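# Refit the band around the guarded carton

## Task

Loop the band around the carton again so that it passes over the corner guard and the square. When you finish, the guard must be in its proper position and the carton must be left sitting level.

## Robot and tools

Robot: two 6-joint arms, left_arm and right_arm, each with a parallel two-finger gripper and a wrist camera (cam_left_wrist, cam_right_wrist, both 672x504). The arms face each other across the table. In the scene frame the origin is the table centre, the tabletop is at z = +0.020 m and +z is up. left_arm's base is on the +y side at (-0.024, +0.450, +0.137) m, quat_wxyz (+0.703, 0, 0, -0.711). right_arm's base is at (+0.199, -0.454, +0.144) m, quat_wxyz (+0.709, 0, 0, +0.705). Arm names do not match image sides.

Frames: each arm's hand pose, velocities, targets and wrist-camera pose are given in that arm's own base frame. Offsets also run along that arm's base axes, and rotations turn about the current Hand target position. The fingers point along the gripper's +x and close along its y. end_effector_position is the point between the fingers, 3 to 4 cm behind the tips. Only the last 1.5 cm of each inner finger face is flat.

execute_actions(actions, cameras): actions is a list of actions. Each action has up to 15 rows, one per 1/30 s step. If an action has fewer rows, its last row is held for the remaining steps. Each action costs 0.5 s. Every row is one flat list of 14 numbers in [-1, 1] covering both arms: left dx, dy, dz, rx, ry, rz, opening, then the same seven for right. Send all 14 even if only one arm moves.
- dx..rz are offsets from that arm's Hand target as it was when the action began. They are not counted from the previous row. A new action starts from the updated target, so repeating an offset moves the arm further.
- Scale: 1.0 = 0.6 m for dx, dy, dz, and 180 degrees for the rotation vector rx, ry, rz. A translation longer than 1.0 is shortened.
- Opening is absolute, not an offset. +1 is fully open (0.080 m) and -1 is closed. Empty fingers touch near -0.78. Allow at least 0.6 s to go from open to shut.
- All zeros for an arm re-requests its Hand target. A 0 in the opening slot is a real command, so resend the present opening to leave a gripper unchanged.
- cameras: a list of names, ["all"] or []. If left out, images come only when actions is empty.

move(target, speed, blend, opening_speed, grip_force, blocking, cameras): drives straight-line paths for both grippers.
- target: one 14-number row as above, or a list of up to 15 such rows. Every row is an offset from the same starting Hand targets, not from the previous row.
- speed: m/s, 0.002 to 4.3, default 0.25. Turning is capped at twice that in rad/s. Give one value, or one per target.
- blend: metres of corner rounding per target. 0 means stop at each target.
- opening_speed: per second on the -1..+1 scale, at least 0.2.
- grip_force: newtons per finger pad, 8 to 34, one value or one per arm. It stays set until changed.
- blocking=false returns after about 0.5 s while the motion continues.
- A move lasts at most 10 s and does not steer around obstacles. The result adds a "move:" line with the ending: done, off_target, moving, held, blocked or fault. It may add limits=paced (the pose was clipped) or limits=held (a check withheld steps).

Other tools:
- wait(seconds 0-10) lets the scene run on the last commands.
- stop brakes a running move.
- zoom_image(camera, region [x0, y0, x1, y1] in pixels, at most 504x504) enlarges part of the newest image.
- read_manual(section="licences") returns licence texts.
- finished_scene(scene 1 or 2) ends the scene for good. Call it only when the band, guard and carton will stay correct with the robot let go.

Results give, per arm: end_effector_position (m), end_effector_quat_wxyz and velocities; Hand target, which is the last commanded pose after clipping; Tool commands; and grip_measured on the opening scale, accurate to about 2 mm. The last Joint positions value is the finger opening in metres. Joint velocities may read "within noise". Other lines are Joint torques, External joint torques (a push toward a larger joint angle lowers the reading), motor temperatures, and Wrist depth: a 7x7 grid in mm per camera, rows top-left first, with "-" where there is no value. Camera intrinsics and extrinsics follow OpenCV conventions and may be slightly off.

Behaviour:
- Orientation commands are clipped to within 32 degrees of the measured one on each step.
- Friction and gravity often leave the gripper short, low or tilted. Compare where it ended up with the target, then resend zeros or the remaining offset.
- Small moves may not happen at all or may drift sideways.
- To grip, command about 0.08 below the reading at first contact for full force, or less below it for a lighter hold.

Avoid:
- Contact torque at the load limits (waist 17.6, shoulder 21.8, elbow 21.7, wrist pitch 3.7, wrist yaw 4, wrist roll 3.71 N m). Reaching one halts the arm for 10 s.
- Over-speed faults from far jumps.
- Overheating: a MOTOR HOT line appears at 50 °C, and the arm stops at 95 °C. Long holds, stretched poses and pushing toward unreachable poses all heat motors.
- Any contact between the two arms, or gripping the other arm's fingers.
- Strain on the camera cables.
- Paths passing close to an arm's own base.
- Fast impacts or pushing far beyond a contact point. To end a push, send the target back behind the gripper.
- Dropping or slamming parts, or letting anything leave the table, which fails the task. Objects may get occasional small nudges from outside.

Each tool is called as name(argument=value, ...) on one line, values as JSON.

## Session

execute_actions(actions=[])

Scene clock: 0.00 s.
left_arm: end_effector_position=(+0.4104, +0.0661, +0.1269) grip_measured=+1.000 end_effector_quat_wxyz=(+0.922, -0.154, +0.356, -0.010) | right_arm: end_effector_position=(+0.2297, -0.0583, +0.1794) grip_measured=+1.000 end_effector_quat_wxyz=(+0.659, +0.449, +0.343, -0.497)
Joint positions: left_arm=[0.279 1.6 0.972 -0.137 0.336 -0.089 0.08] | right_arm=[-0.033 1.176 1.063 -1.153 0.344 1.427 0.08]
Joint velocities: within noise
Joint torques (N m): no reading
External joint torques (N m): no reading
Motor temperatures (°C): left_arm=[26 29 27 33 31 27] | right_arm=[26 31 28 33 30 28]
Heat: left arm: hottest wrist pitch 33 °C (+0.0 °C/min); right arm: hottest wrist pitch 33 °C (+0.0 °C/min).
Wrist depth (mm): cam_left_wrist=[349 362 397 437 481 494 583 / 325 342 364 400 450 491 541 / - 324 347 374 407 442 492 / 285 303 324 347 378 399 454 / - - 305 324 349 364 83 / - - 285 303 325 341 87 / - - 158 159 183 319 -] | cam_right_wrist=[1447 1375 1294 1243 1177 1118 1069 / 1410 1341 1287 1223 1177 1107 1059 / 448 429 402 387 376 353 1039 / 451 430 406 383 368 351 335 / 450 79 395 382 365 106 332 / - 79 395 373 355 94 - / - 405 394 371 352 340 75]
Hand target: left_arm +0.4126, +0.0664, +0.1331; +0.925, -0.151, +0.347, -0.013 | right_arm +0.2312, -0.0588, +0.1830; +0.663, +0.451, +0.337, -0.493
Tool commands: left_gripper/opening=+1.0 right_gripper/opening=+1.0
camera_calibration:
cam_left_wrist: T_world_to_cam=[[0.149808, -0.942525, 0.298669, -0.0249934], [-0.886694, -0.261715, -0.381154, 0.455198], [0.437414, -0.207728, -0.874939, 0.0181069], [0, 0, 0, 1]] pos_world=[0.399446, 0.0993366, 0.196808]
cam_right_wrist: T_world_to_cam=[[-0.961653, -0.166377, -0.218044, 0.257679], [-0.160464, 0.98603, -0.0446767, 0.130685], [0.222431, -0.00797526, -0.974916, 0.203909], [0, 0, 0, 1]] pos_world=[0.223412, -0.0843616, 0.260818]

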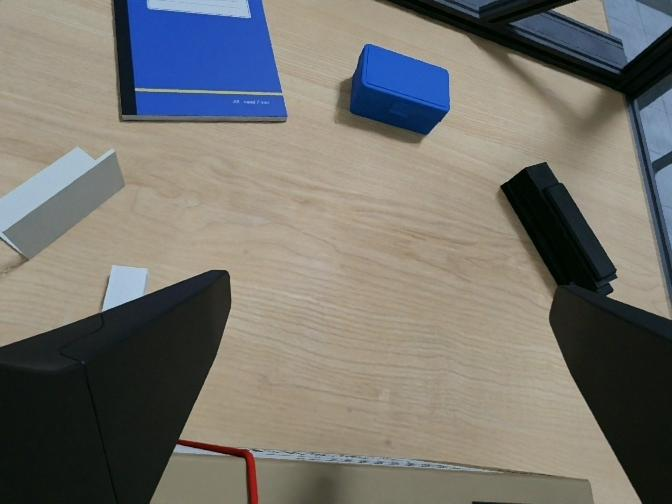

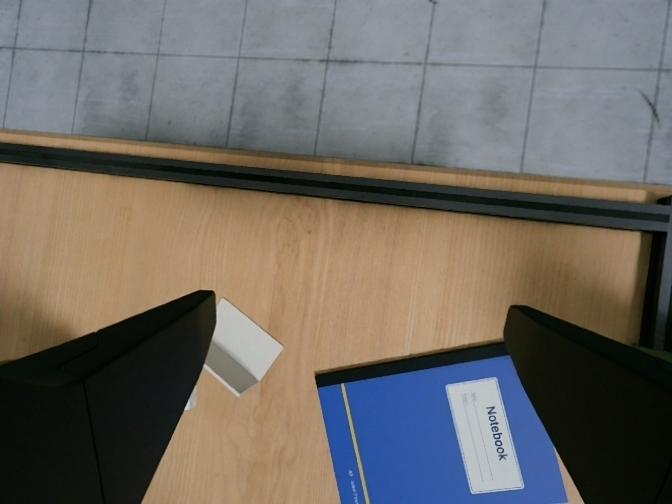

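move(target=[-0.271, -0.0273, 0.1948, 0.0882, 0.1041, -0.0413, 1, 0.1647, 0.348, -0.105, -0.2126, -0.1886, 0.537, 1], speed=0.45, cameras=["all"])

Scene clock: 6.07 s.
left_arm: end_effector_position=(+0.2494, +0.0502, +0.2424) grip_measured=+1.000 end_effector_quat_wxyz=(+0.860, -0.007, +0.511, +0.000) | right_arm: end_effector_position=(+0.3287, +0.1480, +0.1163) grip_measured=+1.000 end_effector_quat_wxyz=(+0.952, -0.050, +0.219, +0.207)
Joint positions: left_arm=[0.281 1.171 1.287 -1.207 0.139 0.236 0.08] | right_arm=[0.422 1.344 0.472 0.42 -0.004 -0.007 0.08]
Joint torques (N m): left_arm=[-0.28 -3.99 6.53 1.14 -0.08 0.1] | right_arm=[-0.34 -2.97 5.11 1.79 -0.18 -0.13]
External joint torques (N m): left_arm=[-0.27 -0.94 0.51 0.07 -0.18 0.1] | right_arm=[-0.37 1.29 -0.83 0.16 -0.17 -0.13]
Heat: left arm: hottest wrist pitch 34 °C (+9.9 °C/min); right arm: hottest wrist pitch 34 °C (+9.9 °C/min).
Wrist depth (mm): cam_left_wrist=[456 456 456 456 455 456 453 / 444 448 448 448 447 446 448 / 440 439 301 299 299 301 439 / 433 433 282 295 294 429 431 / - - 425 426 425 - 83 / - - 418 418 417 416 87 / - 410 410 411 411 410 -] | cam_right_wrist=[2049 2149 1844 700 537 1410 1375 / 2012 2191 595 355 555 634 687 / 482 492 464 310 293 297 539 / 406 408 408 359 318 286 449 / 360 79 350 364 358 106 383 / - 79 315 319 325 94 - / - 267 281 284 286 276 75]
Hand target: left_arm +0.2500, +0.0500, +0.2500; +0.866, +0.000, +0.500, +0.000 | right_arm +0.3300, +0.1500, +0.1200; +0.953, -0.047, +0.211, +0.211
Off the commanded pose: left_arm 0.008 m, 2 deg | right_arm 0.004 m, 1 deg.
move: done
camera_calibration:
cam_left_wrist: T_world_to_cam=[[0.0668448, -0.997763, 0.000740803, 0.0452512], [-0.991937, -0.0665346, -0.107859, 0.302527], [0.107667, 0.00647498, -0.994166, 0.286662], [0, 0, 0, 1]] pos_world=[0.266199, 0.0634224, 0.317586]
cam_right_wrist: T_world_to_cam=[[0.43576, -0.897207, 0.0716437, -0.0113573], [-0.62718, -0.359774, -0.690802, 0.368068], [0.645568, 0.25609, -0.719485, -0.0858809], [0, 0, 0, 1]] pos_world=[0.291236, 0.144225, 0.193286]

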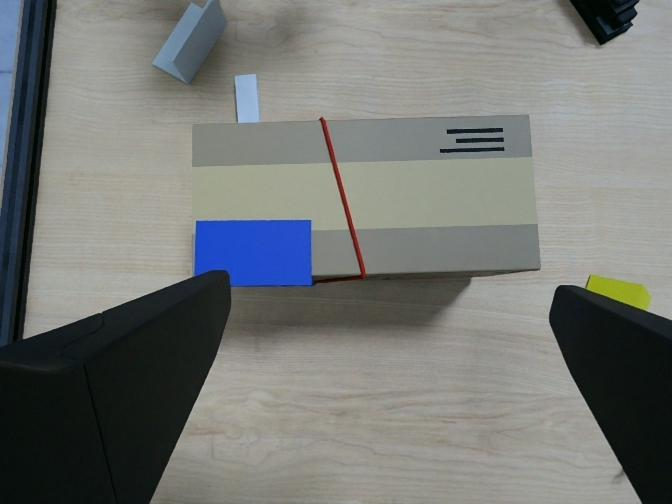

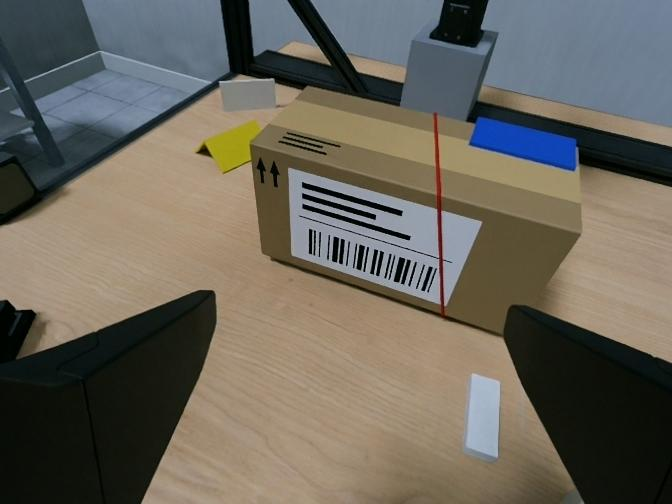

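zoom_image(camera="cam_right_wrist", region=[230, 70, 610, 350])

zoom_image(camera="cam_left_wrist", region=[170, 90, 430, 310])

Scaled by 1.326 from the camera's 672x504 image, which has a finer 960x720 frame.

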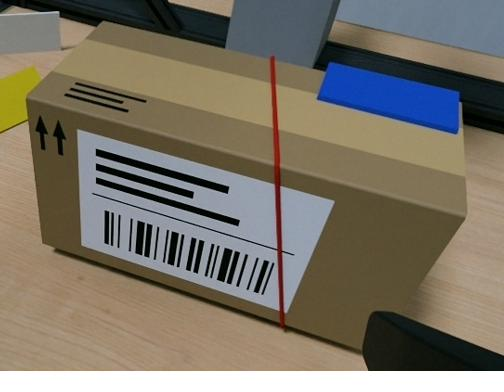

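Scaled by 1.938 from the camera's 672x504 image, which has a finer 960x720 frame.

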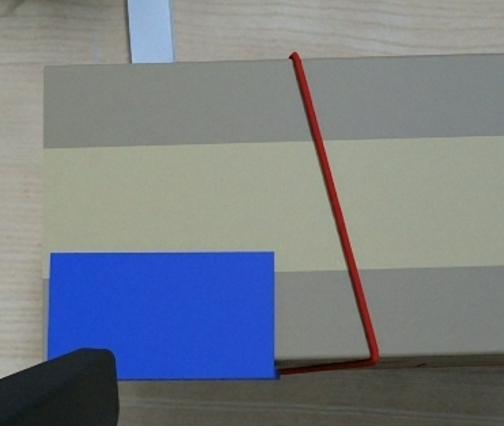

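move(target=[-0.0427, -0.0178, -0.282, 0.0040, -0.0833, 0.0301, -0.2, 0, 0, 0, 0, 0, 0, 1], speed=0.3, cameras=["cam_left_wrist"])

Scene clock: 16.37 s.
left_arm: end_effector_position=(+0.2232, +0.0385, +0.0786) grip_measured=-0.198 end_effector_quat_wxyz=(+0.920, -0.021, +0.390, +0.042) | right_arm: end_effector_position=(+0.3287, +0.1480, +0.1163) grip_measured=+1.000 end_effector_quat_wxyz=(+0.952, -0.050, +0.219, +0.207)
Joint positions: left_arm=[0.241 0.759 0.322 -0.371 0.106 0.102 0.026] | right_arm=[0.422 1.344 0.472 0.42 -0.004 -0.007 0.08]
Joint torques (N m): left_arm=[-0.07 -1.64 5.32 2.21 -0.08 -0.07] | right_arm=[-0.28 -2.99 5.15 1.8 -0.24 -0.12]
External joint torques (N m): left_arm=[-0.07 -0.47 -1.29 0.83 -0.13 -0.07] | right_arm=[-0.34 1.25 -0.82 0.16 -0.22 -0.13]
Motor temperatures (°C): left_arm=[26 30 29 34 31 27] | right_arm=[26 32 29 38 30 28]
Heat: left arm: hottest wrist pitch 34 °C (+3.7 °C/min); right arm: hottest wrist pitch 38 °C (+18.3 °C/min).
Wrist depth (mm): cam_left_wrist=[367 172 175 175 175 175 175 / 329 163 162 161 161 162 164 / 146 - 146 152 150 150 150 / 285 183 201 177 159 161 158 / 274 274 - 267 101 238 270 / - - - 255 - - - / - - - 241 239 - -] | cam_right_wrist=[- - 1829 709 528 356 - / 2012 2149 600 356 542 705 617 / 486 491 464 309 294 296 540 / 407 412 406 359 317 284 451 / 368 79 350 365 358 106 384 / - 79 314 319 324 94 - / - 266 281 284 287 279 75]
Hand target: left_arm +0.2243, +0.0394, +0.0808; +0.923, -0.018, +0.382, +0.044 | right_arm +0.3300, +0.1500, +0.1200; +0.953, -0.047, +0.211, +0.211
Off the commanded pose: left_arm 0.003 m, 1 deg | right_arm 0.004 m, 1 deg.
move: done
camera_calibration:
cam_left_wrist: T_world_to_cam=[[0.153402, -0.98811, 0.0103121, 0.0150118], [-0.917892, -0.14635, -0.368858, 0.265136], [0.365981, 0.0471181, -0.929429, 0.0624487], [0, 0, 0, 1]] pos_world=[0.218208, 0.0506935, 0.155684]
Images, in order (width x height): cam_left_wrist 672x504.

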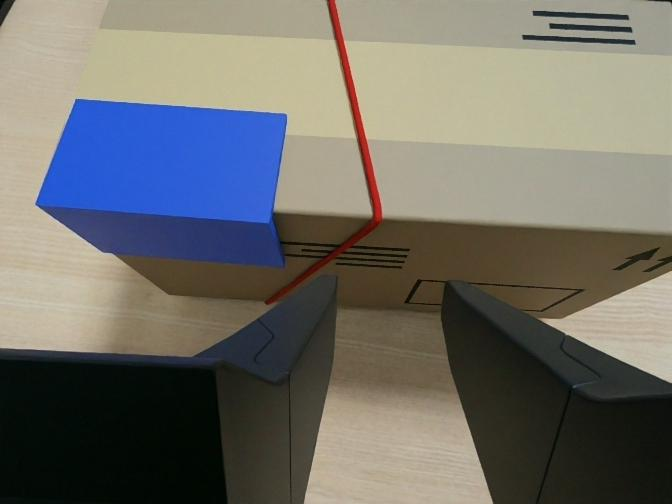

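move(target=[0.0572, 0.005, -0.0588, 0, 0, 0, -0.2, 0, 0, 0, 0, 0, 0, 1], speed=0.12, cameras=["cam_left_wrist"])

zoom_image(camera="cam_left_wrist", region=[260, 180, 520, 400])

Scene clock: 19.87 s.
left_arm: end_effector_position=(+0.2559, +0.0416, +0.0430) grip_measured=-0.198 end_effector_quat_wxyz=(+0.920, -0.022, +0.390, +0.042) | right_arm: end_effector_position=(+0.3287, +0.1480, +0.1163) grip_measured=+1.000 end_effector_quat_wxyz=(+0.952, -0.050, +0.219, +0.207)
Joint positions: left_arm=[0.212 1.083 0.27 0.008 0.087 0.079 0.026] | right_arm=[0.422 1.344 0.472 0.42 -0.004 -0.007 0.08]
Joint torques (N m): left_arm=[-0.1 -1.58 5.02 2.63 -0.12 -0.11] | right_arm=[-0.26 -3.1 5.19 1.8 -0.25 -0.16]
External joint torques (N m): left_arm=[-0.1 0.78 -0.86 1.25 -0.17 -0.11] | right_arm=[-0.26 1.19 -0.83 0.15 -0.24 -0.17]
Heat: left arm: hottest wrist pitch 35 °C (+6.0 °C/min); right arm: hottest wrist pitch 39 °C (+18.1 °C/min).
Wrist depth (mm): cam_left_wrist=[129 127 127 127 127 127 127 / - 111 119 119 117 115 116 / - - 107 109 107 109 108 / - 99 97 101 102 103 100 / 232 188 - 159 131 - 131 / - - - 221 221 - - / - - - 209 209 - -] | cam_right_wrist=[- 2259 1757 700 356 338 1366 / 2031 2170 610 355 354 673 655 / 485 492 463 310 296 296 539 / 406 411 408 357 317 285 451 / 360 79 351 363 358 106 384 / - 79 315 319 322 94 - / - 267 280 283 286 277 75]
Hand target: left_arm +0.2587, +0.0424, +0.0455; +0.923, -0.018, +0.382, +0.044 | right_arm +0.3300, +0.1500, +0.1200; +0.953, -0.047, +0.211, +0.211
Off the commanded pose: left_arm 0.004 m, 1 deg | right_arm 0.004 m, 1 deg.
move: done
camera_calibration:
cam_left_wrist: T_world_to_cam=[[0.153494, -0.988068, 0.012696, 0.0133273], [-0.917356, -0.147261, -0.369826, 0.282405], [0.367283, 0.0451194, -0.929014, 0.0169129], [0, 0, 0, 1]] pos_world=[0.250809, 0.0539926, 0.119984]
Images, in order (width x height): cam_left_wrist 672x504.

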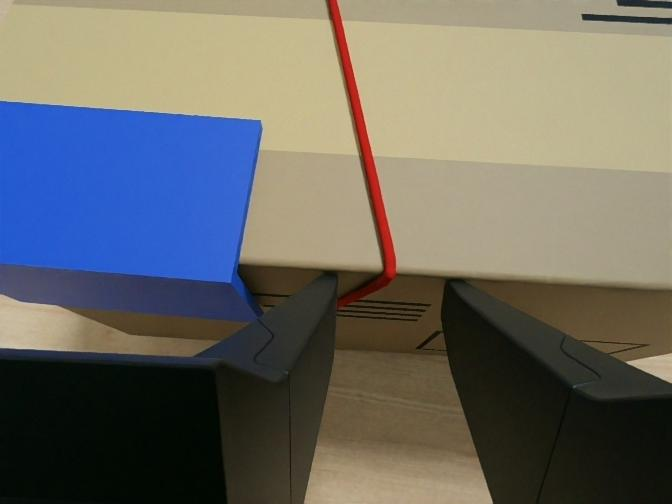

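Scaled by 1.938 from the camera's 672x504 image, which has a finer 960x720 frame.

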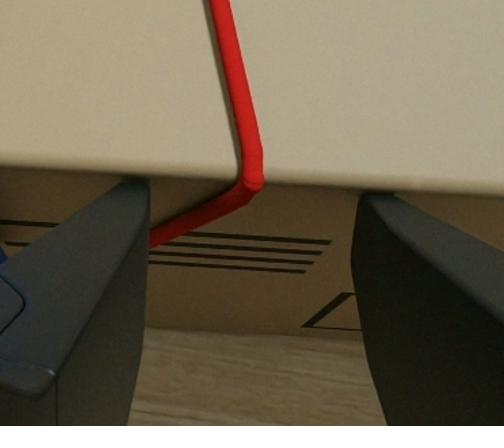

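move(target=[0.0017, -0.0003, 0.0083, 0, 0, 0, -0.2, 0, 0, 0, 0, 0, 0, 1], speed=0.06, cameras=["cam_left_wrist"])

zoom_image(camera="cam_left_wrist", region=[260, 180, 520, 400])

Scene clock: 22.13 s.
left_arm: end_effector_position=(+0.2545, +0.0417, +0.0421) grip_measured=-0.198 end_effector_quat_wxyz=(+0.917, -0.022, +0.395, +0.044) | right_arm: end_effector_position=(+0.3287, +0.1480, +0.1163) grip_measured=+1.000 end_effector_quat_wxyz=(+0.952, -0.050, +0.219, +0.207)
Joint positions: left_arm=[0.209 1.082 0.273 -0.008 0.08 0.076 0.026] | right_arm=[0.422 1.344 0.472 0.42 -0.004 -0.007 0.08]
Joint torques (N m): left_arm=[-0.23 -3.16 6.32 1.48 -0.1 -0.1] | right_arm=[-0.38 -2.99 5.01 1.78 -0.21 -0.11]
External joint torques (N m): left_arm=[-0.22 -0.77 0.34 0.08 -0.14 -0.1] | right_arm=[-0.35 1.33 -1.03 0.11 -0.22 -0.11]
Heat: left arm: hottest wrist pitch 35 °C (+5.4 °C/min); right arm: hottest wrist pitch 40 °C (+19.0 °C/min).
Wrist depth (mm): cam_left_wrist=[- 125 125 124 123 125 125 / - 111 117 117 115 114 115 / - - 106 107 106 107 106 / - 100 100 - 102 102 - / 234 201 - 196 101 126 139 / - - - 221 220 - - / - - - 208 208 - -] | cam_right_wrist=[2406 2170 777 625 358 337 1237 / 2049 2170 597 357 355 632 692 / 483 491 465 310 294 295 540 / 405 411 405 357 317 285 448 / 358 79 350 365 359 106 382 / - 79 315 320 324 94 - / - 267 280 284 287 278 75]
Hand target: left_arm +0.2597, +0.0422, +0.0505; +0.923, -0.018, +0.382, +0.044 | right_arm +0.3300, +0.1500, +0.1200; +0.953, -0.047, +0.211, +0.211
Off the commanded pose: left_arm 0.010 m, 2 deg | right_arm 0.004 m, 1 deg.
move: off_target (left_arm)
camera_calibration:
cam_left_wrist: T_world_to_cam=[[0.158004, -0.987389, 0.0098485, 0.0126144], [-0.920874, -0.150945, -0.359454, 0.281386], [0.356408, 0.0477259, -0.933111, 0.0194442], [0, 0, 0, 1]] pos_world=[0.250197, 0.0540011, 0.119165]
Images, in order (width x height): cam_left_wrist 672x504.

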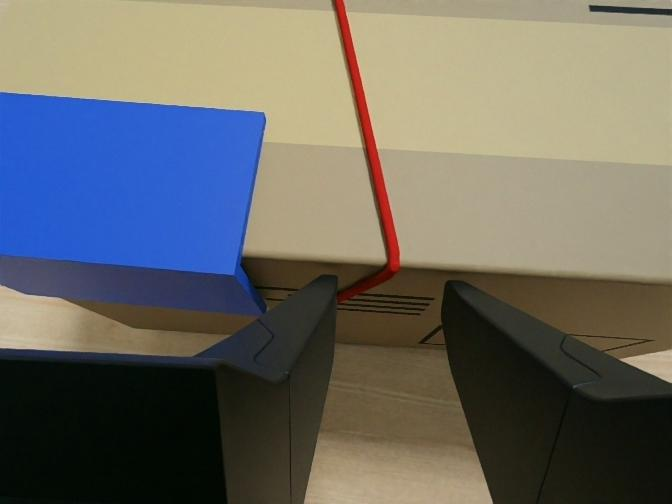

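Scaled by 1.938 from the camera's 672x504 image, which has a finer 960x720 frame.

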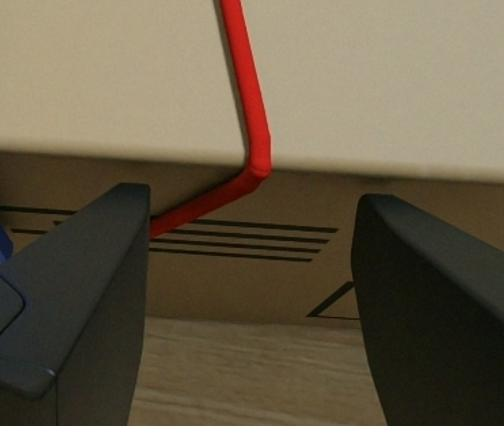

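move(target=[0.005, 0, 0.0075, 0, 0, 0, -0.2, 0, 0, 0, 0, 0, 0, 1], speed=0.06, cameras=["cam_left_wrist"])

zoom_image(camera="cam_left_wrist", region=[260, 180, 520, 400])

Scene clock: 24.00 s.
left_arm: end_effector_position=(+0.2559, +0.0424, +0.0450) grip_measured=-0.198 end_effector_quat_wxyz=(+0.916, -0.022, +0.397, +0.046) | right_arm: end_effector_position=(+0.3287, +0.1480, +0.1163) grip_measured=+1.000 end_effector_quat_wxyz=(+0.952, -0.050, +0.219, +0.207)
Joint positions: left_arm=[0.209 1.082 0.29 -0.029 0.076 0.075 0.026] | right_arm=[0.422 1.344 0.472 0.42 -0.004 -0.007 0.08]
Joint torques (N m): left_arm=[-0.22 -3.1 6.89 1.64 -0.13 -0.11] | right_arm=[-0.42 -3.13 5.02 1.84 -0.21 -0.16]
External joint torques (N m): left_arm=[-0.21 -0.65 0.89 0.24 -0.18 -0.11] | right_arm=[-0.46 1.17 -0.98 0.19 -0.2 -0.16]
Heat: left arm: hottest wrist pitch 35 °C (+5.0 °C/min); right arm: hottest wrist pitch 40 °C (+17.5 °C/min).
Wrist depth (mm): cam_left_wrist=[129 127 127 127 129 127 125 / - 112 120 120 118 116 116 / - - 109 110 109 108 109 / - - 99 104 - 103 104 / 237 199 - 163 - - 134 / - - - 222 223 - - / - - - 211 211 - -] | cam_right_wrist=[2259 1743 1771 763 354 336 1287 / 1976 2191 597 353 350 605 671 / 483 491 464 309 295 296 539 / 406 411 406 360 317 284 450 / 367 79 351 364 358 106 381 / - 79 315 318 323 94 - / - 267 280 284 287 278 75]
Hand target: left_arm +0.2627, +0.0422, +0.0550; +0.923, -0.018, +0.382, +0.044 | right_arm +0.3300, +0.1500, +0.1200; +0.953, -0.047, +0.211, +0.211
Off the commanded pose: left_arm 0.012 m, 2 deg | right_arm 0.004 m, 1 deg.
move: off_target (left_arm)
camera_calibration:
cam_left_wrist: T_world_to_cam=[[0.16122, -0.986878, 0.00888024, 0.0122792], [-0.922147, -0.153839, -0.354935, 0.284111], [0.351644, 0.0490339, -0.934849, 0.0228103], [0, 0, 0, 1]] pos_world=[0.251991, 0.054707, 0.122056]
Images, in order (width x height): cam_left_wrist 672x504.

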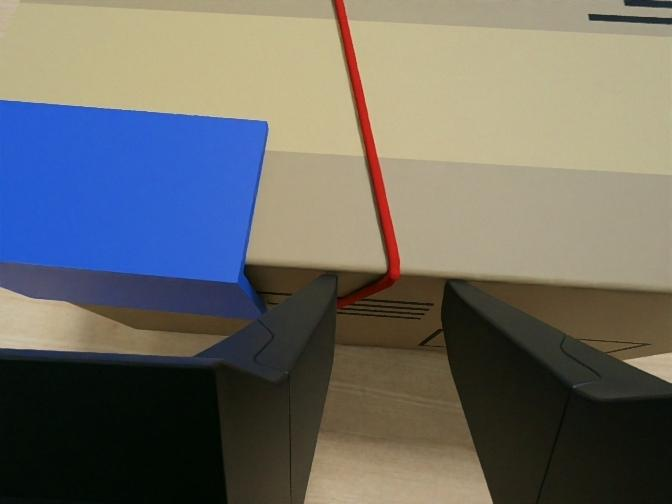

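Scaled by 1.938 from the camera's 672x504 image, which has a finer 960x720 frame.

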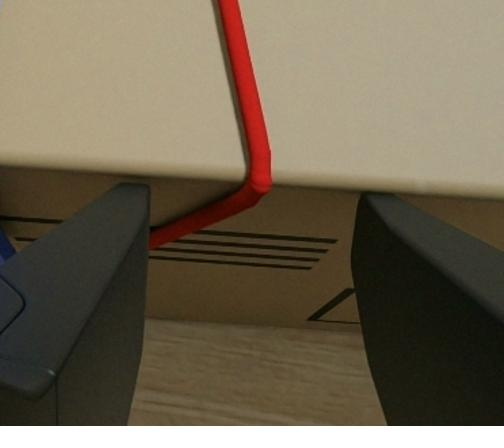

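move(target=[0.0067, 0, 0.005, 0, 0, 0, -0.2, 0, 0, 0, 0, 0, 0, 1], speed=0.06, cameras=["cam_left_wrist"])

zoom_image(camera="cam_left_wrist", region=[260, 180, 520, 400])

Scene clock: 25.87 s.
left_arm: end_effector_position=(+0.2567, +0.0421, +0.0457) grip_measured=-0.198 end_effector_quat_wxyz=(+0.915, -0.023, +0.401, +0.046) | right_arm: end_effector_position=(+0.3287, +0.1480, +0.1163) grip_measured=+1.000 end_effector_quat_wxyz=(+0.952, -0.050, +0.219, +0.207)
Joint positions: left_arm=[0.204 1.086 0.301 -0.043 0.072 0.072 0.026] | right_arm=[0.422 1.344 0.472 0.42 -0.004 -0.007 0.08]
Joint torques (N m): left_arm=[-0.3 -2.09 7.64 2.07 -0.03 -0.08] | right_arm=[-0.32 -2.95 5.17 1.84 -0.21 -0.13]
External joint torques (N m): left_arm=[-0.28 0.38 1.68 0.69 -0.07 -0.09] | right_arm=[-0.35 1.36 -0.87 0.18 -0.2 -0.13]
Heat: left arm: hottest wrist pitch 35 °C (+4.6 °C/min); right arm: hottest wrist pitch 41 °C (+18.6 °C/min).
Wrist depth (mm): cam_left_wrist=[129 127 127 127 127 127 125 / - 112 120 120 118 116 116 / - - 110 110 109 109 109 / - 101 - 103 - 103 105 / 236 203 - 195 101 - 134 / - - - 223 223 - - / - - - 212 212 - -] | cam_right_wrist=[- 2149 1892 627 360 336 1265 / 2049 2149 598 357 350 673 659 / 484 488 463 310 295 297 540 / 407 412 407 358 316 284 446 / 369 79 351 364 358 106 383 / - 79 316 318 323 94 - / - 267 282 283 288 278 75]
Hand target: left_arm +0.2667, +0.0422, +0.0580; +0.923, -0.018, +0.382, +0.044 | right_arm +0.3300, +0.1500, +0.1200; +0.953, -0.047, +0.211, +0.211
Off the commanded pose: left_arm 0.016 m, 2 deg | right_arm 0.004 m, 1 deg.
move: off_target (left_arm)
camera_calibration:
cam_left_wrist: T_world_to_cam=[[0.16209, -0.986744, 0.00799545, 0.0116497], [-0.924819, -0.154734, -0.347515, 0.285351], [0.344145, 0.0489344, -0.93764, 0.0253515], [0, 0, 0, 1]] pos_world=[0.253286, 0.0544082, 0.122841]
Images, in order (width x height): cam_left_wrist 672x504.

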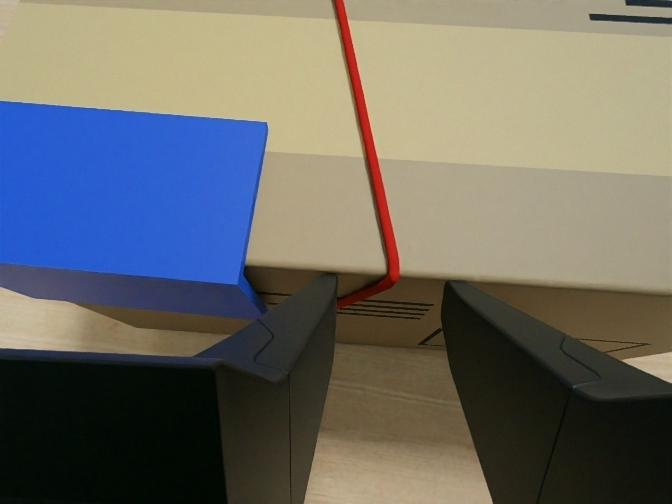

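Scaled by 1.938 from the camera's 672x504 image, which has a finer 960x720 frame.

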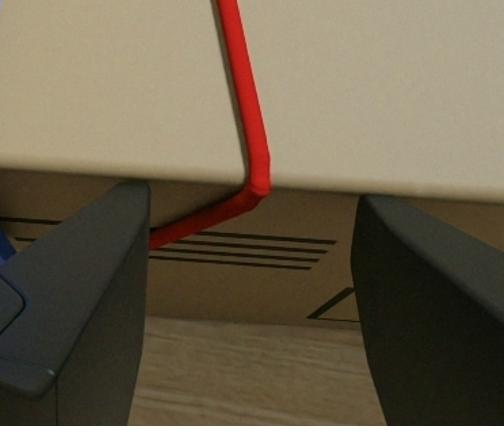

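move(target=[-0.0328, 0, 0.02, 0, 0, 0, -0.2, 0, 0, 0, 0, 0, 0, 1], speed=0.08)

Scene clock: 28.13 s.
left_arm: end_effector_position=(+0.2431, +0.0423, +0.0622) grip_measured=-0.198 end_effector_quat_wxyz=(+0.918, -0.022, +0.394, +0.048) | right_arm: end_effector_position=(+0.3287, +0.1480, +0.1163) grip_measured=+1.000 end_effector_quat_wxyz=(+0.952, -0.050, +0.219, +0.207)
Joint positions: left_arm=[0.222 0.937 0.308 -0.186 0.083 0.084 0.026] | right_arm=[0.422 1.344 0.472 0.42 -0.004 -0.007 0.08]
Joint torques (N m): left_arm=[0.29 -2.44 6.59 1.48 0.2 0.13] | right_arm=[-0.41 -3.01 5.03 1.81 -0.21 -0.13]
External joint torques (N m): left_arm=[0.3 -0.54 0.2 0.08 0.16 0.12] | right_arm=[-0.41 1.3 -0.96 0.15 -0.2 -0.13]
Heat: left arm: hottest wrist pitch 35 °C (+4.3 °C/min); right arm: hottest wrist pitch 41 °C (+17.1 °C/min).
Wrist depth (mm): cam_left_wrist=[154 152 152 152 152 151 154 / 143 140 143 141 141 140 140 / - 125 127 131 131 131 132 / 129 122 122 125 125 124 125 / 258 254 - 221 162 163 177 / - - - 239 236 - - / - - - 226 227 - -] | cam_right_wrist=[2406 - - 700 526 356 1159 / 2012 2191 601 357 356 595 643 / 484 490 464 310 294 297 540 / 405 415 406 360 317 284 452 / 369 79 349 364 360 106 384 / - 79 315 318 323 94 - / - 266 280 284 287 277 75]
Hand target: left_arm +0.2470, +0.0422, +0.0700; +0.923, -0.018, +0.382, +0.044 | right_arm +0.3300, +0.1500, +0.1200; +0.953, -0.047, +0.211, +0.211
Off the commanded pose: left_arm 0.009 m, 2 deg | right_arm 0.004 m, 1 deg.
move: off_target (left_arm)

move(target=[0.0258, 0.0005, -0.0358, 0, 0, 0, -0.2, 0, 0, 0, 0, 0, 0, 1], speed=0.08, cameras=["cam_left_wrist"])

zoom_image(camera="cam_left_wrist", region=[260, 180, 520, 400])

Scene clock: 30.23 s.
left_arm: end_effector_position=(+0.2595, +0.0428, +0.0485) grip_measured=-0.198 end_effector_quat_wxyz=(+0.921, -0.022, +0.386, +0.044) | right_arm: end_effector_position=(+0.3287, +0.1480, +0.1163) grip_measured=+1.000 end_effector_quat_wxyz=(+0.952, -0.050, +0.219, +0.207)
Joint positions: left_arm=[0.212 1.082 0.29 -0.006 0.084 0.076 0.026] | right_arm=[0.422 1.344 0.472 0.42 -0.004 -0.007 0.08]
Joint torques (N m): left_arm=[-0.36 -0.12 4.94 3.15 -0.15 -0.1] | right_arm=[-0.35 -2.9 5.06 1.79 -0.24 -0.15]
External joint torques (N m): left_arm=[-0.36 2.33 -1.06 1.74 -0.19 -0.1] | right_arm=[-0.31 1.4 -0.95 0.14 -0.24 -0.15]
Heat: left arm: hottest wrist pitch 36 °C (+6.0 °C/min); right arm: hottest wrist pitch 42 °C (+17.9 °C/min).
Wrist depth (mm): cam_left_wrist=[- 137 137 137 137 137 137 / - 126 126 128 126 126 124 / - 111 115 115 117 117 119 / - 105 107 111 108 111 109 / 239 116 - 134 112 - 109 / - - - 227 228 - - / - - - 215 215 - -] | cam_right_wrist=[2487 2767 723 629 353 334 1358 / 2012 2149 605 355 352 603 692 / 484 490 467 309 293 297 545 / 407 411 407 358 317 284 449 / 362 79 351 363 358 106 383 / - 79 315 318 323 94 - / - 266 280 283 287 277 75]
Hand target: left_arm +0.2625, +0.0425, +0.0485; +0.923, -0.018, +0.382, +0.044 | right_arm +0.3300, +0.1500, +0.1200; +0.953, -0.047, +0.211, +0.211
Off the commanded pose: left_arm 0.003 m, 1 deg | right_arm 0.004 m, 1 deg.
move: done
camera_calibration:
cam_left_wrist: T_world_to_cam=[[0.157708, -0.98741, 0.0122354, 0.0128447], [-0.913992, -0.15065, -0.376726, 0.287558], [0.373826, 0.0482295, -0.926244, 0.0187055], [0, 0, 0, 1]] pos_world=[0.253807, 0.0551013, 0.125499]
Images, in order (width x height): cam_left_wrist 672x504.

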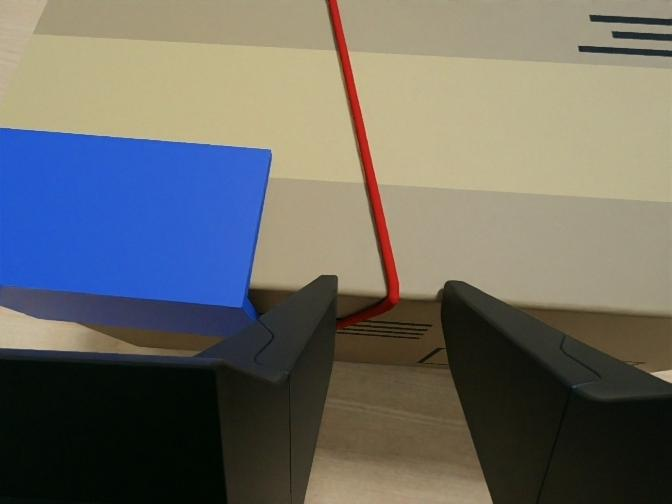

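Scaled by 1.938 from the camera's 672x504 image, which has a finer 960x720 frame.

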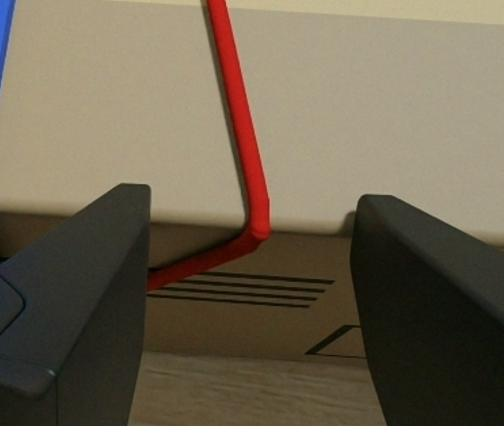

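move(target=[0, 0, 0, 0, 0, 0, -1, 0, 0, 0, 0, 0, 0, 1], speed=0.05, opening_speed=0.8, cameras=["cam_left_wrist"])

zoom_image(camera="cam_left_wrist", region=[260, 180, 520, 400])

Scene clock: 32.50 s.
left_arm: end_effector_position=(+0.2603, +0.0426, +0.0492) grip_measured=-0.771 end_effector_quat_wxyz=(+0.922, -0.022, +0.384, +0.044) | right_arm: end_effector_position=(+0.3287, +0.1480, +0.1163) grip_measured=+1.000 end_effector_quat_wxyz=(+0.952, -0.050, +0.219, +0.207)
Joint positions: left_arm=[0.21 1.082 0.29 -0.002 0.084 0.075 0] | right_arm=[0.422 1.344 0.472 0.42 -0.004 -0.007 0.08]
Joint torques (N m): left_arm=[-0.15 -0.12 5.06 2.75 -0.1 -0.05] | right_arm=[-0.21 -3.04 5.13 1.8 -0.23 -0.13]
External joint torques (N m): left_arm=[-0.13 2.33 -0.93 1.34 -0.15 -0.05] | right_arm=[-0.22 1.19 -0.8 0.17 -0.23 -0.13]
Heat: left arm: hottest wrist pitch 37 °C (+7.4 °C/min); right arm: hottest wrist pitch 42 °C (+16.6 °C/min).
Wrist depth (mm): cam_left_wrist=[- 140 140 140 143 140 140 / - 128 129 129 129 129 129 / - 113 - 117 119 119 121 / - 107 - 112 109 112 111 / 238 124 118 - - 113 106 / - - - - - - - / - - - - - - -] | cam_right_wrist=[2149 - 1743 627 343 336 - / 2049 2170 600 356 351 679 651 / 481 492 464 310 294 297 539 / 408 414 406 359 317 285 450 / 360 79 351 365 358 106 382 / - 79 315 319 322 94 - / - 267 281 283 286 277 75]
Hand target: left_arm +0.2625, +0.0425, +0.0485; +0.923, -0.018, +0.382, +0.044 | right_arm +0.3300, +0.1500, +0.1200; +0.953, -0.047, +0.211, +0.211
Off the commanded pose: left_arm 0.002 m, 1 deg | right_arm 0.004 m, 1 deg.
move: done
camera_calibration:
cam_left_wrist: T_world_to_cam=[[0.157163, -0.987486, 0.0130681, 0.0126117], [-0.912357, -0.150245, -0.380831, 0.288242], [0.378028, 0.0479296, -0.924552, 0.0179551], [0, 0, 0, 1]] pos_world=[0.25421, 0.0549003, 0.126207]
Images, in order (width x height): cam_left_wrist 672x504.

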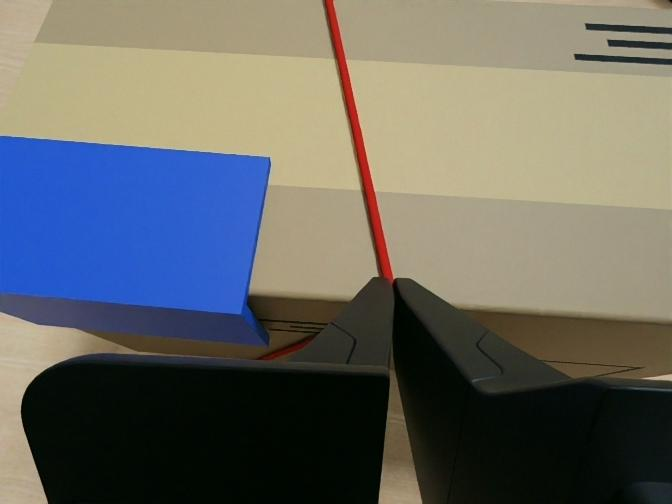

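Scaled by 1.938 from the camera's 672x504 image, which has a finer 960x720 frame.

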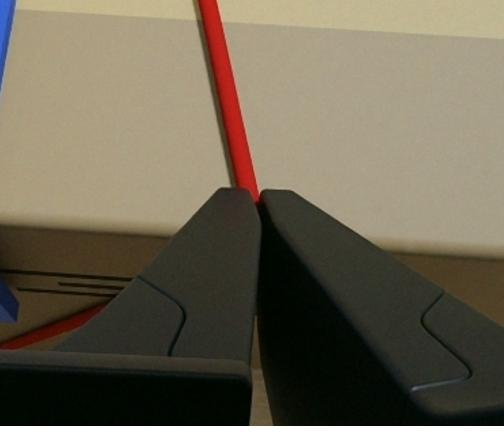

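move(target=[-0.0152, 0.0015, 0.0395, 0, 0, 0, -1, 0, 0, 0, 0, 0, 0, 1], speed=0.07, cameras=["all"])

zoom_image(camera="cam_right_wrist", region=[230, 70, 610, 350])

Scene clock: 34.50 s.
left_arm: end_effector_position=(+0.2479, +0.0455, +0.0613) grip_measured=-0.772 end_effector_quat_wxyz=(+0.915, -0.023, +0.398, +0.053) | right_arm: end_effector_position=(+0.3287, +0.1480, +0.1163) grip_measured=+1.000 end_effector_quat_wxyz=(+0.952, -0.050, +0.219, +0.207)
Joint positions: left_arm=[0.227 0.98 0.325 -0.169 0.076 0.082 0] | right_arm=[0.422 1.344 0.472 0.42 -0.004 -0.007 0.08]
Joint torques (N m): left_arm=[-0.16 -3.48 7.07 1.33 0.39 0.11] | right_arm=[-0.24 -2.98 5.12 1.82 -0.22 -0.14]
External joint torques (N m): left_arm=[-0.15 -1.33 0.67 -0.09 0.35 0.1] | right_arm=[-0.24 1.36 -0.93 0.14 -0.22 -0.14]
Motor temperatures (°C): left_arm=[26 30 32 37 31 27] | right_arm=[26 32 30 43 30 28]
Heat: left arm: hottest wrist pitch 37 °C (+7.0 °C/min); right arm: hottest wrist pitch 43 °C (+17.4 °C/min).
Wrist depth (mm): cam_left_wrist=[154 149 151 148 148 147 148 / - 140 138 138 137 139 137 / - 125 126 129 128 130 129 / 120 119 120 123 122 121 118 / 253 249 199 - - 170 160 / - - - - - - - / - - - - - - -] | cam_right_wrist=[- - 723 627 360 361 1350 / 1994 2108 598 356 352 677 1456 / 481 492 463 309 295 297 542 / 404 408 406 359 318 285 451 / 360 79 350 363 357 106 382 / - 79 316 319 323 94 - / - 267 279 284 287 277 75]
Hand target: left_arm +0.2534, +0.0434, +0.0722; +0.923, -0.018, +0.382, +0.044 | right_arm +0.3300, +0.1500, +0.1200; +0.953, -0.047, +0.211, +0.211
Off the commanded pose: left_arm 0.012 m, 2 deg | right_arm 0.004 m, 1 deg.
move: off_target (left_arm)
camera_calibration:
cam_left_wrist: T_world_to_cam=[[0.173925, -0.984751, 0.00383076, 0.0134946], [-0.921348, -0.164098, -0.352406, 0.282985], [0.347661, 0.0577628, -0.93584, 0.0414403], [0, 0, 0, 1]] pos_world=[0.243973, 0.0573324, 0.138455]
cam_right_wrist: T_world_to_cam=[[0.43576, -0.897207, 0.0716437, -0.0113573], [-0.62718, -0.359774, -0.690802, 0.368068], [0.645568, 0.25609, -0.719485, -0.0858809], [0, 0, 0, 1]] pos_world=[0.291236, 0.144225, 0.193286]

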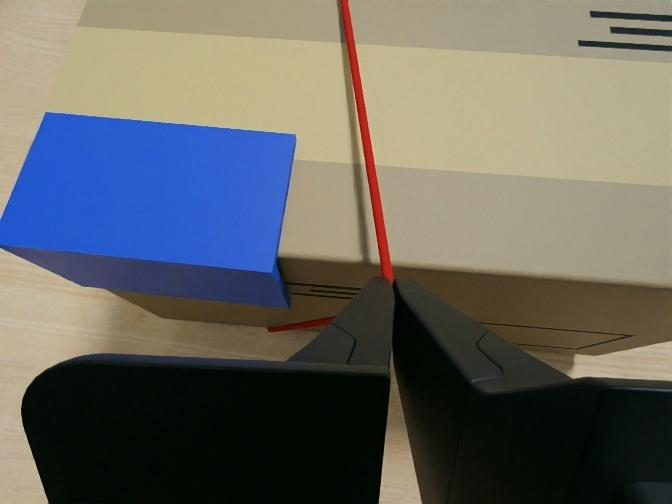

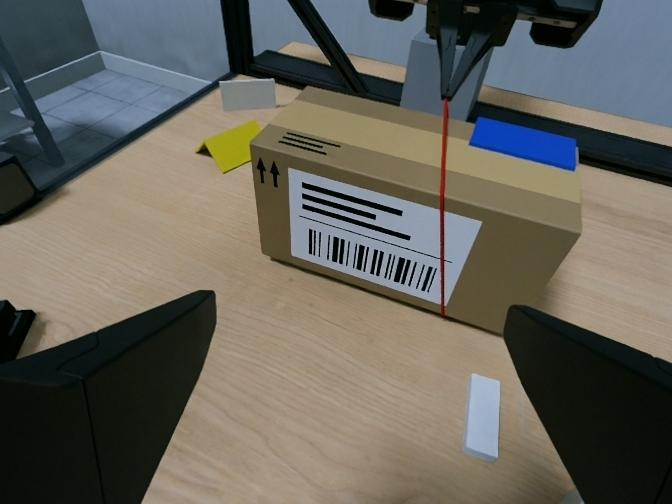

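Scaled by 1.326 from the camera's 672x504 image, which has a finer 960x720 frame.

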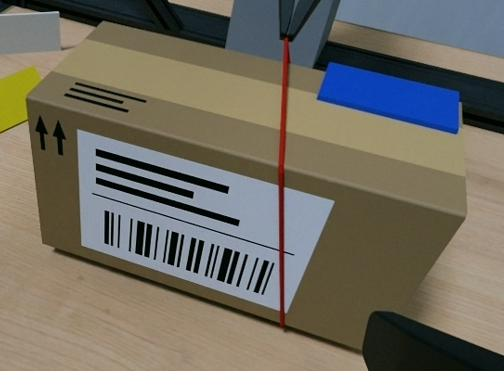

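move(target=[-0.0095, 0.0995, 0, 0, 0, 0, -1, 0, 0, 0, 0, 0, 0, 1], speed=0.08, cameras=["all"])

zoom_image(camera="cam_right_wrist", region=[230, 70, 610, 350])

Scene clock: 36.90 s.
left_arm: end_effector_position=(+0.2436, +0.0988, +0.0638) grip_measured=-0.772 end_effector_quat_wxyz=(+0.918, -0.024, +0.394, +0.042) | right_arm: end_effector_position=(+0.3287, +0.1480, +0.1163) grip_measured=+1.000 end_effector_quat_wxyz=(+0.952, -0.050, +0.219, +0.207)
Joint positions: left_arm=[0.571 1.088 0.385 -0.169 0.328 0.349 0] | right_arm=[0.422 1.344 0.472 0.42 -0.004 -0.007 0.08]
Joint torques (N m): left_arm=[0.5 -2.67 6.89 1.45 0.3 0.09] | right_arm=[-0.25 -3.11 5.18 1.82 -0.23 -0.09]
External joint torques (N m): left_arm=[0.51 -0.02 0.74 0.12 0.12 0.09] | right_arm=[-0.25 1.16 -0.79 0.17 -0.22 -0.1]
Heat: left arm: hottest wrist pitch 37 °C (+6.5 °C/min); right arm: hottest wrist pitch 43 °C (+16.3 °C/min).
Wrist depth (mm): cam_left_wrist=[334 336 153 153 151 154 155 / 311 311 141 142 142 142 143 / 289 289 128 128 130 133 135 / 269 267 121 120 123 124 124 / 253 255 214 - - 171 165 / - - - - - - - / - - - - - - -] | cam_right_wrist=[1994 - 651 703 537 330 327 / 1994 2170 595 357 553 349 1410 / 484 486 466 309 294 298 536 / 405 413 409 360 318 285 451 / 368 79 349 365 358 106 383 / - 79 314 318 323 94 - / - 267 280 284 287 278 75]
Hand target: left_arm +0.2477, +0.1031, +0.0722; +0.923, -0.018, +0.382, +0.044 | right_arm +0.3300, +0.1500, +0.1200; +0.953, -0.047, +0.211, +0.211
Off the commanded pose: left_arm 0.010 m, 2 deg | right_arm 0.004 m, 1 deg.
move: off_target (left_arm)
camera_calibration:
cam_left_wrist: T_world_to_cam=[[0.15559, -0.987694, 0.0158827, 0.0706827], [-0.920113, -0.150756, -0.361475, 0.287728], [0.359421, 0.0416279, -0.932247, 0.0407401], [0, 0, 0, 1]] pos_world=[0.239102, 0.111494, 0.140864]
cam_right_wrist: T_world_to_cam=[[0.43576, -0.897207, 0.0716437, -0.0113573], [-0.62718, -0.359774, -0.690802, 0.368068], [0.645568, 0.25609, -0.719485, -0.0858809], [0, 0, 0, 1]] pos_world=[0.291236, 0.144225, 0.193286]

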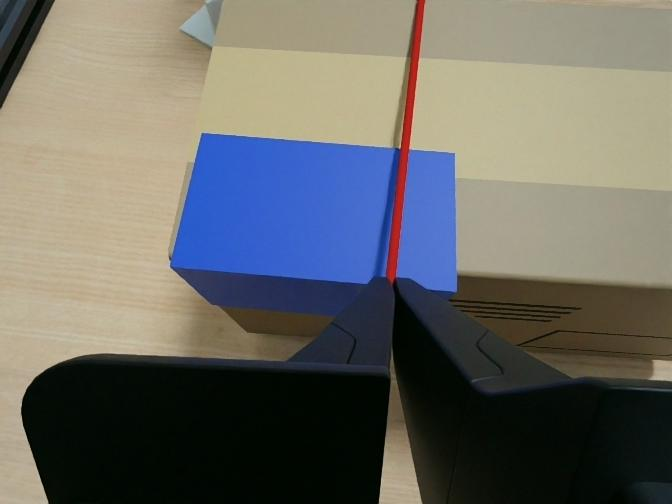

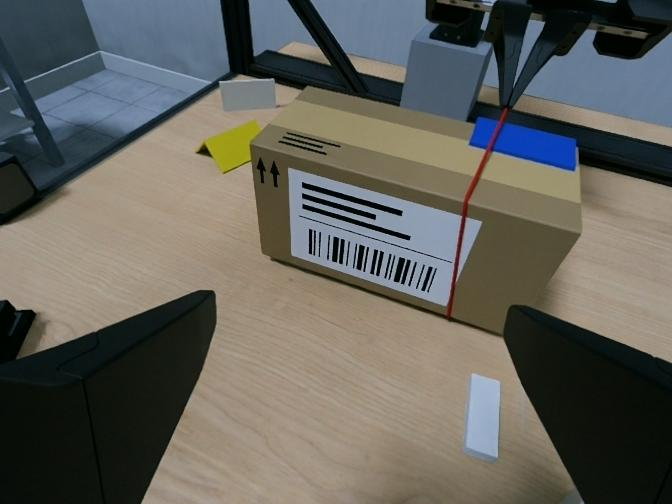

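Scaled by 1.326 from the camera's 672x504 image, which has a finer 960x720 frame.

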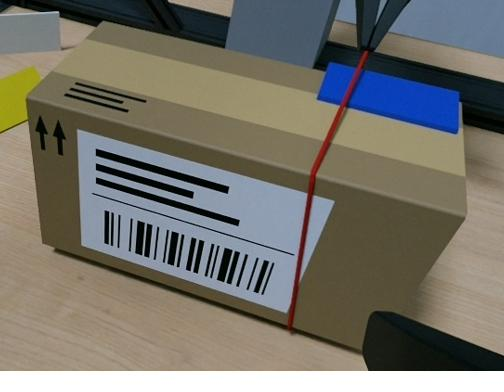

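move(target=[[-0.0015, 0.0158, 0, 0, 0, 0, -1, 0, 0, 0, 0, 0, 0, 1], [0.0075, 0.0155, -0.0258, 0, 0, 0, -1, 0, 0, 0, 0, 0, 0, 1]], speed=0.06, cameras=["all"])

zoom_image(camera="cam_right_wrist", region=[230, 70, 610, 350])

zoom_image(camera="cam_left_wrist", region=[160, 100, 500, 360])

Scene clock: 41.37 s.
left_arm: end_effector_position=(+0.2511, +0.1094, +0.0553) grip_measured=-0.772 end_effector_quat_wxyz=(+0.921, -0.022, +0.387, +0.039) | right_arm: end_effector_position=(+0.3287, +0.1480, +0.1163) grip_measured=+1.000 end_effector_quat_wxyz=(+0.952, -0.050, +0.219, +0.207)
Joint positions: left_arm=[0.606 1.181 0.385 -0.072 0.36 0.38 0] | right_arm=[0.422 1.344 0.472 0.42 -0.004 -0.007 0.08]
Joint torques (N m): left_arm=[-0.02 -2.32 4.8 2.42 -0.1 -0.11] | right_arm=[-0.28 -3.05 5.16 1.81 -0.21 -0.11]
External joint torques (N m): left_arm=[-0.03 0.73 -1.14 1.1 -0.29 -0.11] | right_arm=[-0.28 1.22 -0.82 0.17 -0.21 -0.12]
Heat: left arm: hottest wrist pitch 37 °C (+5.8 °C/min); right arm: hottest wrist pitch 44 °C (+16.0 °C/min).
Wrist depth (mm): cam_left_wrist=[330 330 147 147 147 145 145 / 304 305 133 131 131 136 132 / 282 283 119 120 120 122 128 / 263 263 113 111 112 116 114 / 246 247 142 - - 152 127 / - - - - - - - / - - - - - - -] | cam_right_wrist=[2574 2128 712 771 532 330 318 / 2049 2213 611 355 553 578 1410 / 503 489 460 308 292 296 540 / 408 415 408 359 318 284 449 / 361 79 349 363 358 106 382 / - 79 315 319 322 94 - / - 268 280 283 287 277 75]
Hand target: left_arm +0.2522, +0.1124, +0.0567; +0.923, -0.018, +0.382, +0.044 | right_arm +0.3300, +0.1500, +0.1200; +0.953, -0.047, +0.211, +0.211
Off the commanded pose: left_arm 0.003 m, 1 deg | right_arm 0.004 m, 1 deg.
move: done
camera_calibration:
cam_left_wrist: T_world_to_cam=[[0.147928, -0.988873, 0.0157104, 0.0822268], [-0.91586, -0.142966, -0.37518, 0.291934], [0.373252, 0.0411111, -0.926819, 0.0259564], [0, 0, 0, 1]] pos_world=[0.245519, 0.121981, 0.132293]
cam_right_wrist: T_world_to_cam=[[0.43576, -0.897207, 0.0716437, -0.0113573], [-0.62718, -0.359774, -0.690802, 0.368068], [0.645568, 0.25609, -0.719485, -0.0858809], [0, 0, 0, 1]] pos_world=[0.291236, 0.144225, 0.193286]

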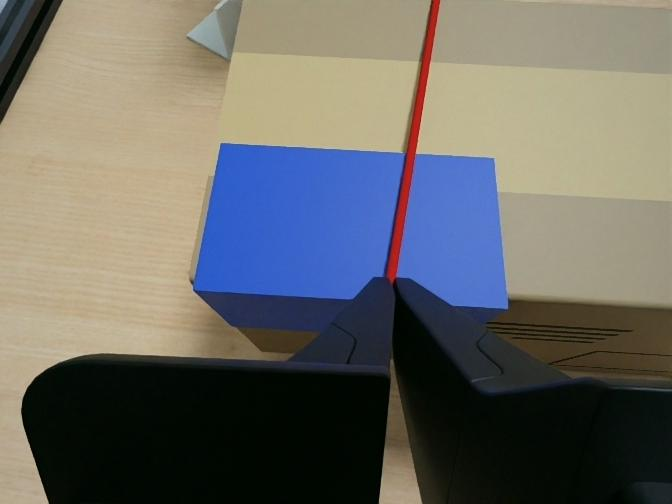

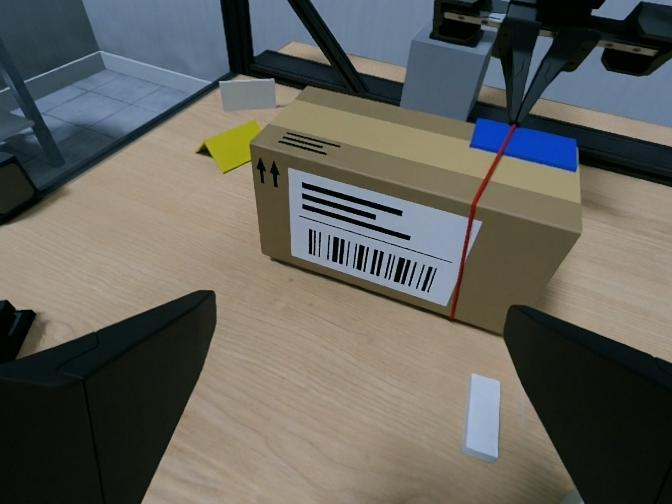

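Scaled by 1.326 from the camera's 672x504 image, which has a finer 960x720 frame.

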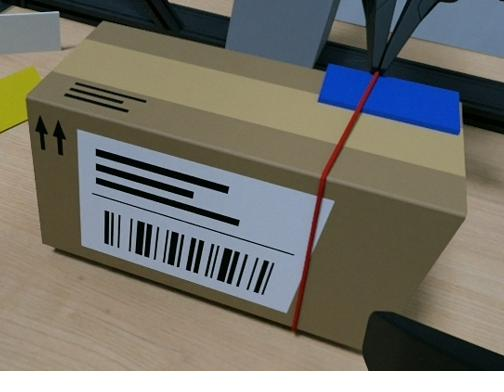

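Scaled by 1.482 from the camera's 672x504 image, which has a finer 960x720 frame.

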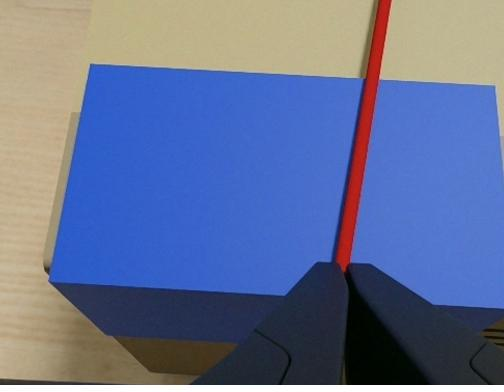

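move(target=[0, 0, -0.0067, 0, 0, 0, -1, 0.264, -0.0277, -0.0787, -0.0308, 0.1073, -0.0977, -0.2], speed=0.15, cameras=["all"])

Scene clock: 54.53 s.
left_arm: end_effector_position=(+0.2509, +0.1093, +0.0538) grip_measured=-0.772 end_effector_quat_wxyz=(+0.923, -0.022, +0.383, +0.038) | right_arm: end_effector_position=(+0.4835, +0.1335, +0.0683) grip_measured=-0.197 end_effector_quat_wxyz=(+0.919, -0.029, +0.388, +0.063)
Joint positions: left_arm=[0.609 1.184 0.374 -0.052 0.366 0.38 0] | right_arm=[0.305 1.995 1.264 -0.076 0.119 0.117 0.026]
Joint torques (N m): left_arm=[0.02 -0.92 4.8 2.8 -0.06 -0.07] | right_arm=[-0.03 -7.23 6.82 0.8 0.17 0.14]
External joint torques (N m): left_arm=[0 2.08 -1.06 1.49 -0.24 -0.08] | right_arm=[-0.03 1.96 0.76 -0.58 0.11 0.13]
Heat: left arm: hottest wrist pitch 40 °C (+7.7 °C/min); right arm: hottest wrist pitch 45 °C (+13.2 °C/min).
Wrist depth (mm): cam_left_wrist=[326 332 148 146 146 147 147 / 307 307 134 132 132 137 133 / 283 284 118 122 122 123 128 / 263 264 113 112 114 115 114 / 246 247 137 - - 148 125 / - - - - - - - / - - - - - - -] | cam_right_wrist=[167 169 172 174 172 384 389 / 153 154 157 159 162 166 354 / 141 143 145 147 149 156 324 / 180 159 148 142 141 144 299 / 254 256 199 206 98 272 277 / - - 62 246 83 - 263 / - - - 233 - 63 -]
Hand target: left_arm +0.2522, +0.1124, +0.0527; +0.923, -0.018, +0.382, +0.044 | right_arm +0.4884, +0.1334, +0.0728; +0.922, -0.024, +0.382, +0.058
Off the commanded pose: left_arm 0.004 m, 1 deg | right_arm 0.007 m, 1 deg.
move: done
camera_calibration:
cam_left_wrist: T_world_to_cam=[[0.146927, -0.988999, 0.0171364, 0.0823278], [-0.913071, -0.142269, -0.382179, 0.290834], [0.380413, 0.0405058, -0.923929, 0.0226928], [0, 0, 0, 1]] pos_world=[0.244823, 0.12188, 0.130706]
cam_right_wrist: T_world_to_cam=[[0.182314, -0.981468, 0.0590033, 0.0461768], [-0.894372, -0.190467, -0.404749, 0.51382], [0.408486, 0.0210203, -0.912522, -0.0574394], [0, 0, 0, 1]] pos_world=[0.47459, 0.144394, 0.152828]

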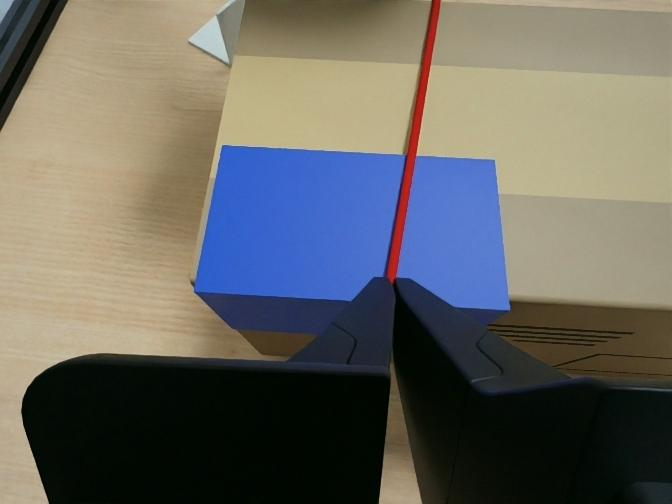

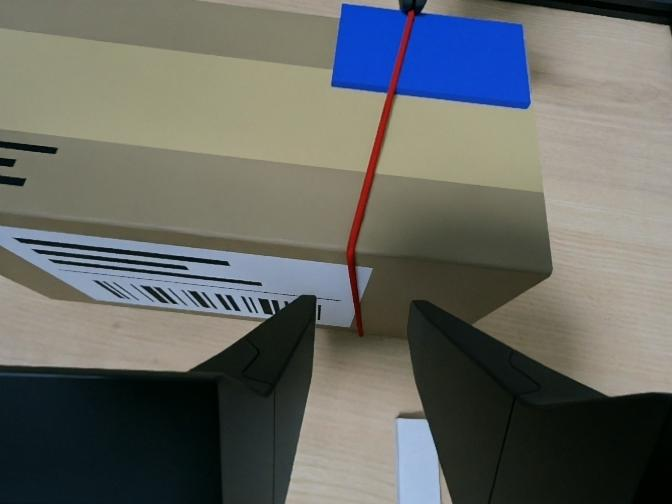

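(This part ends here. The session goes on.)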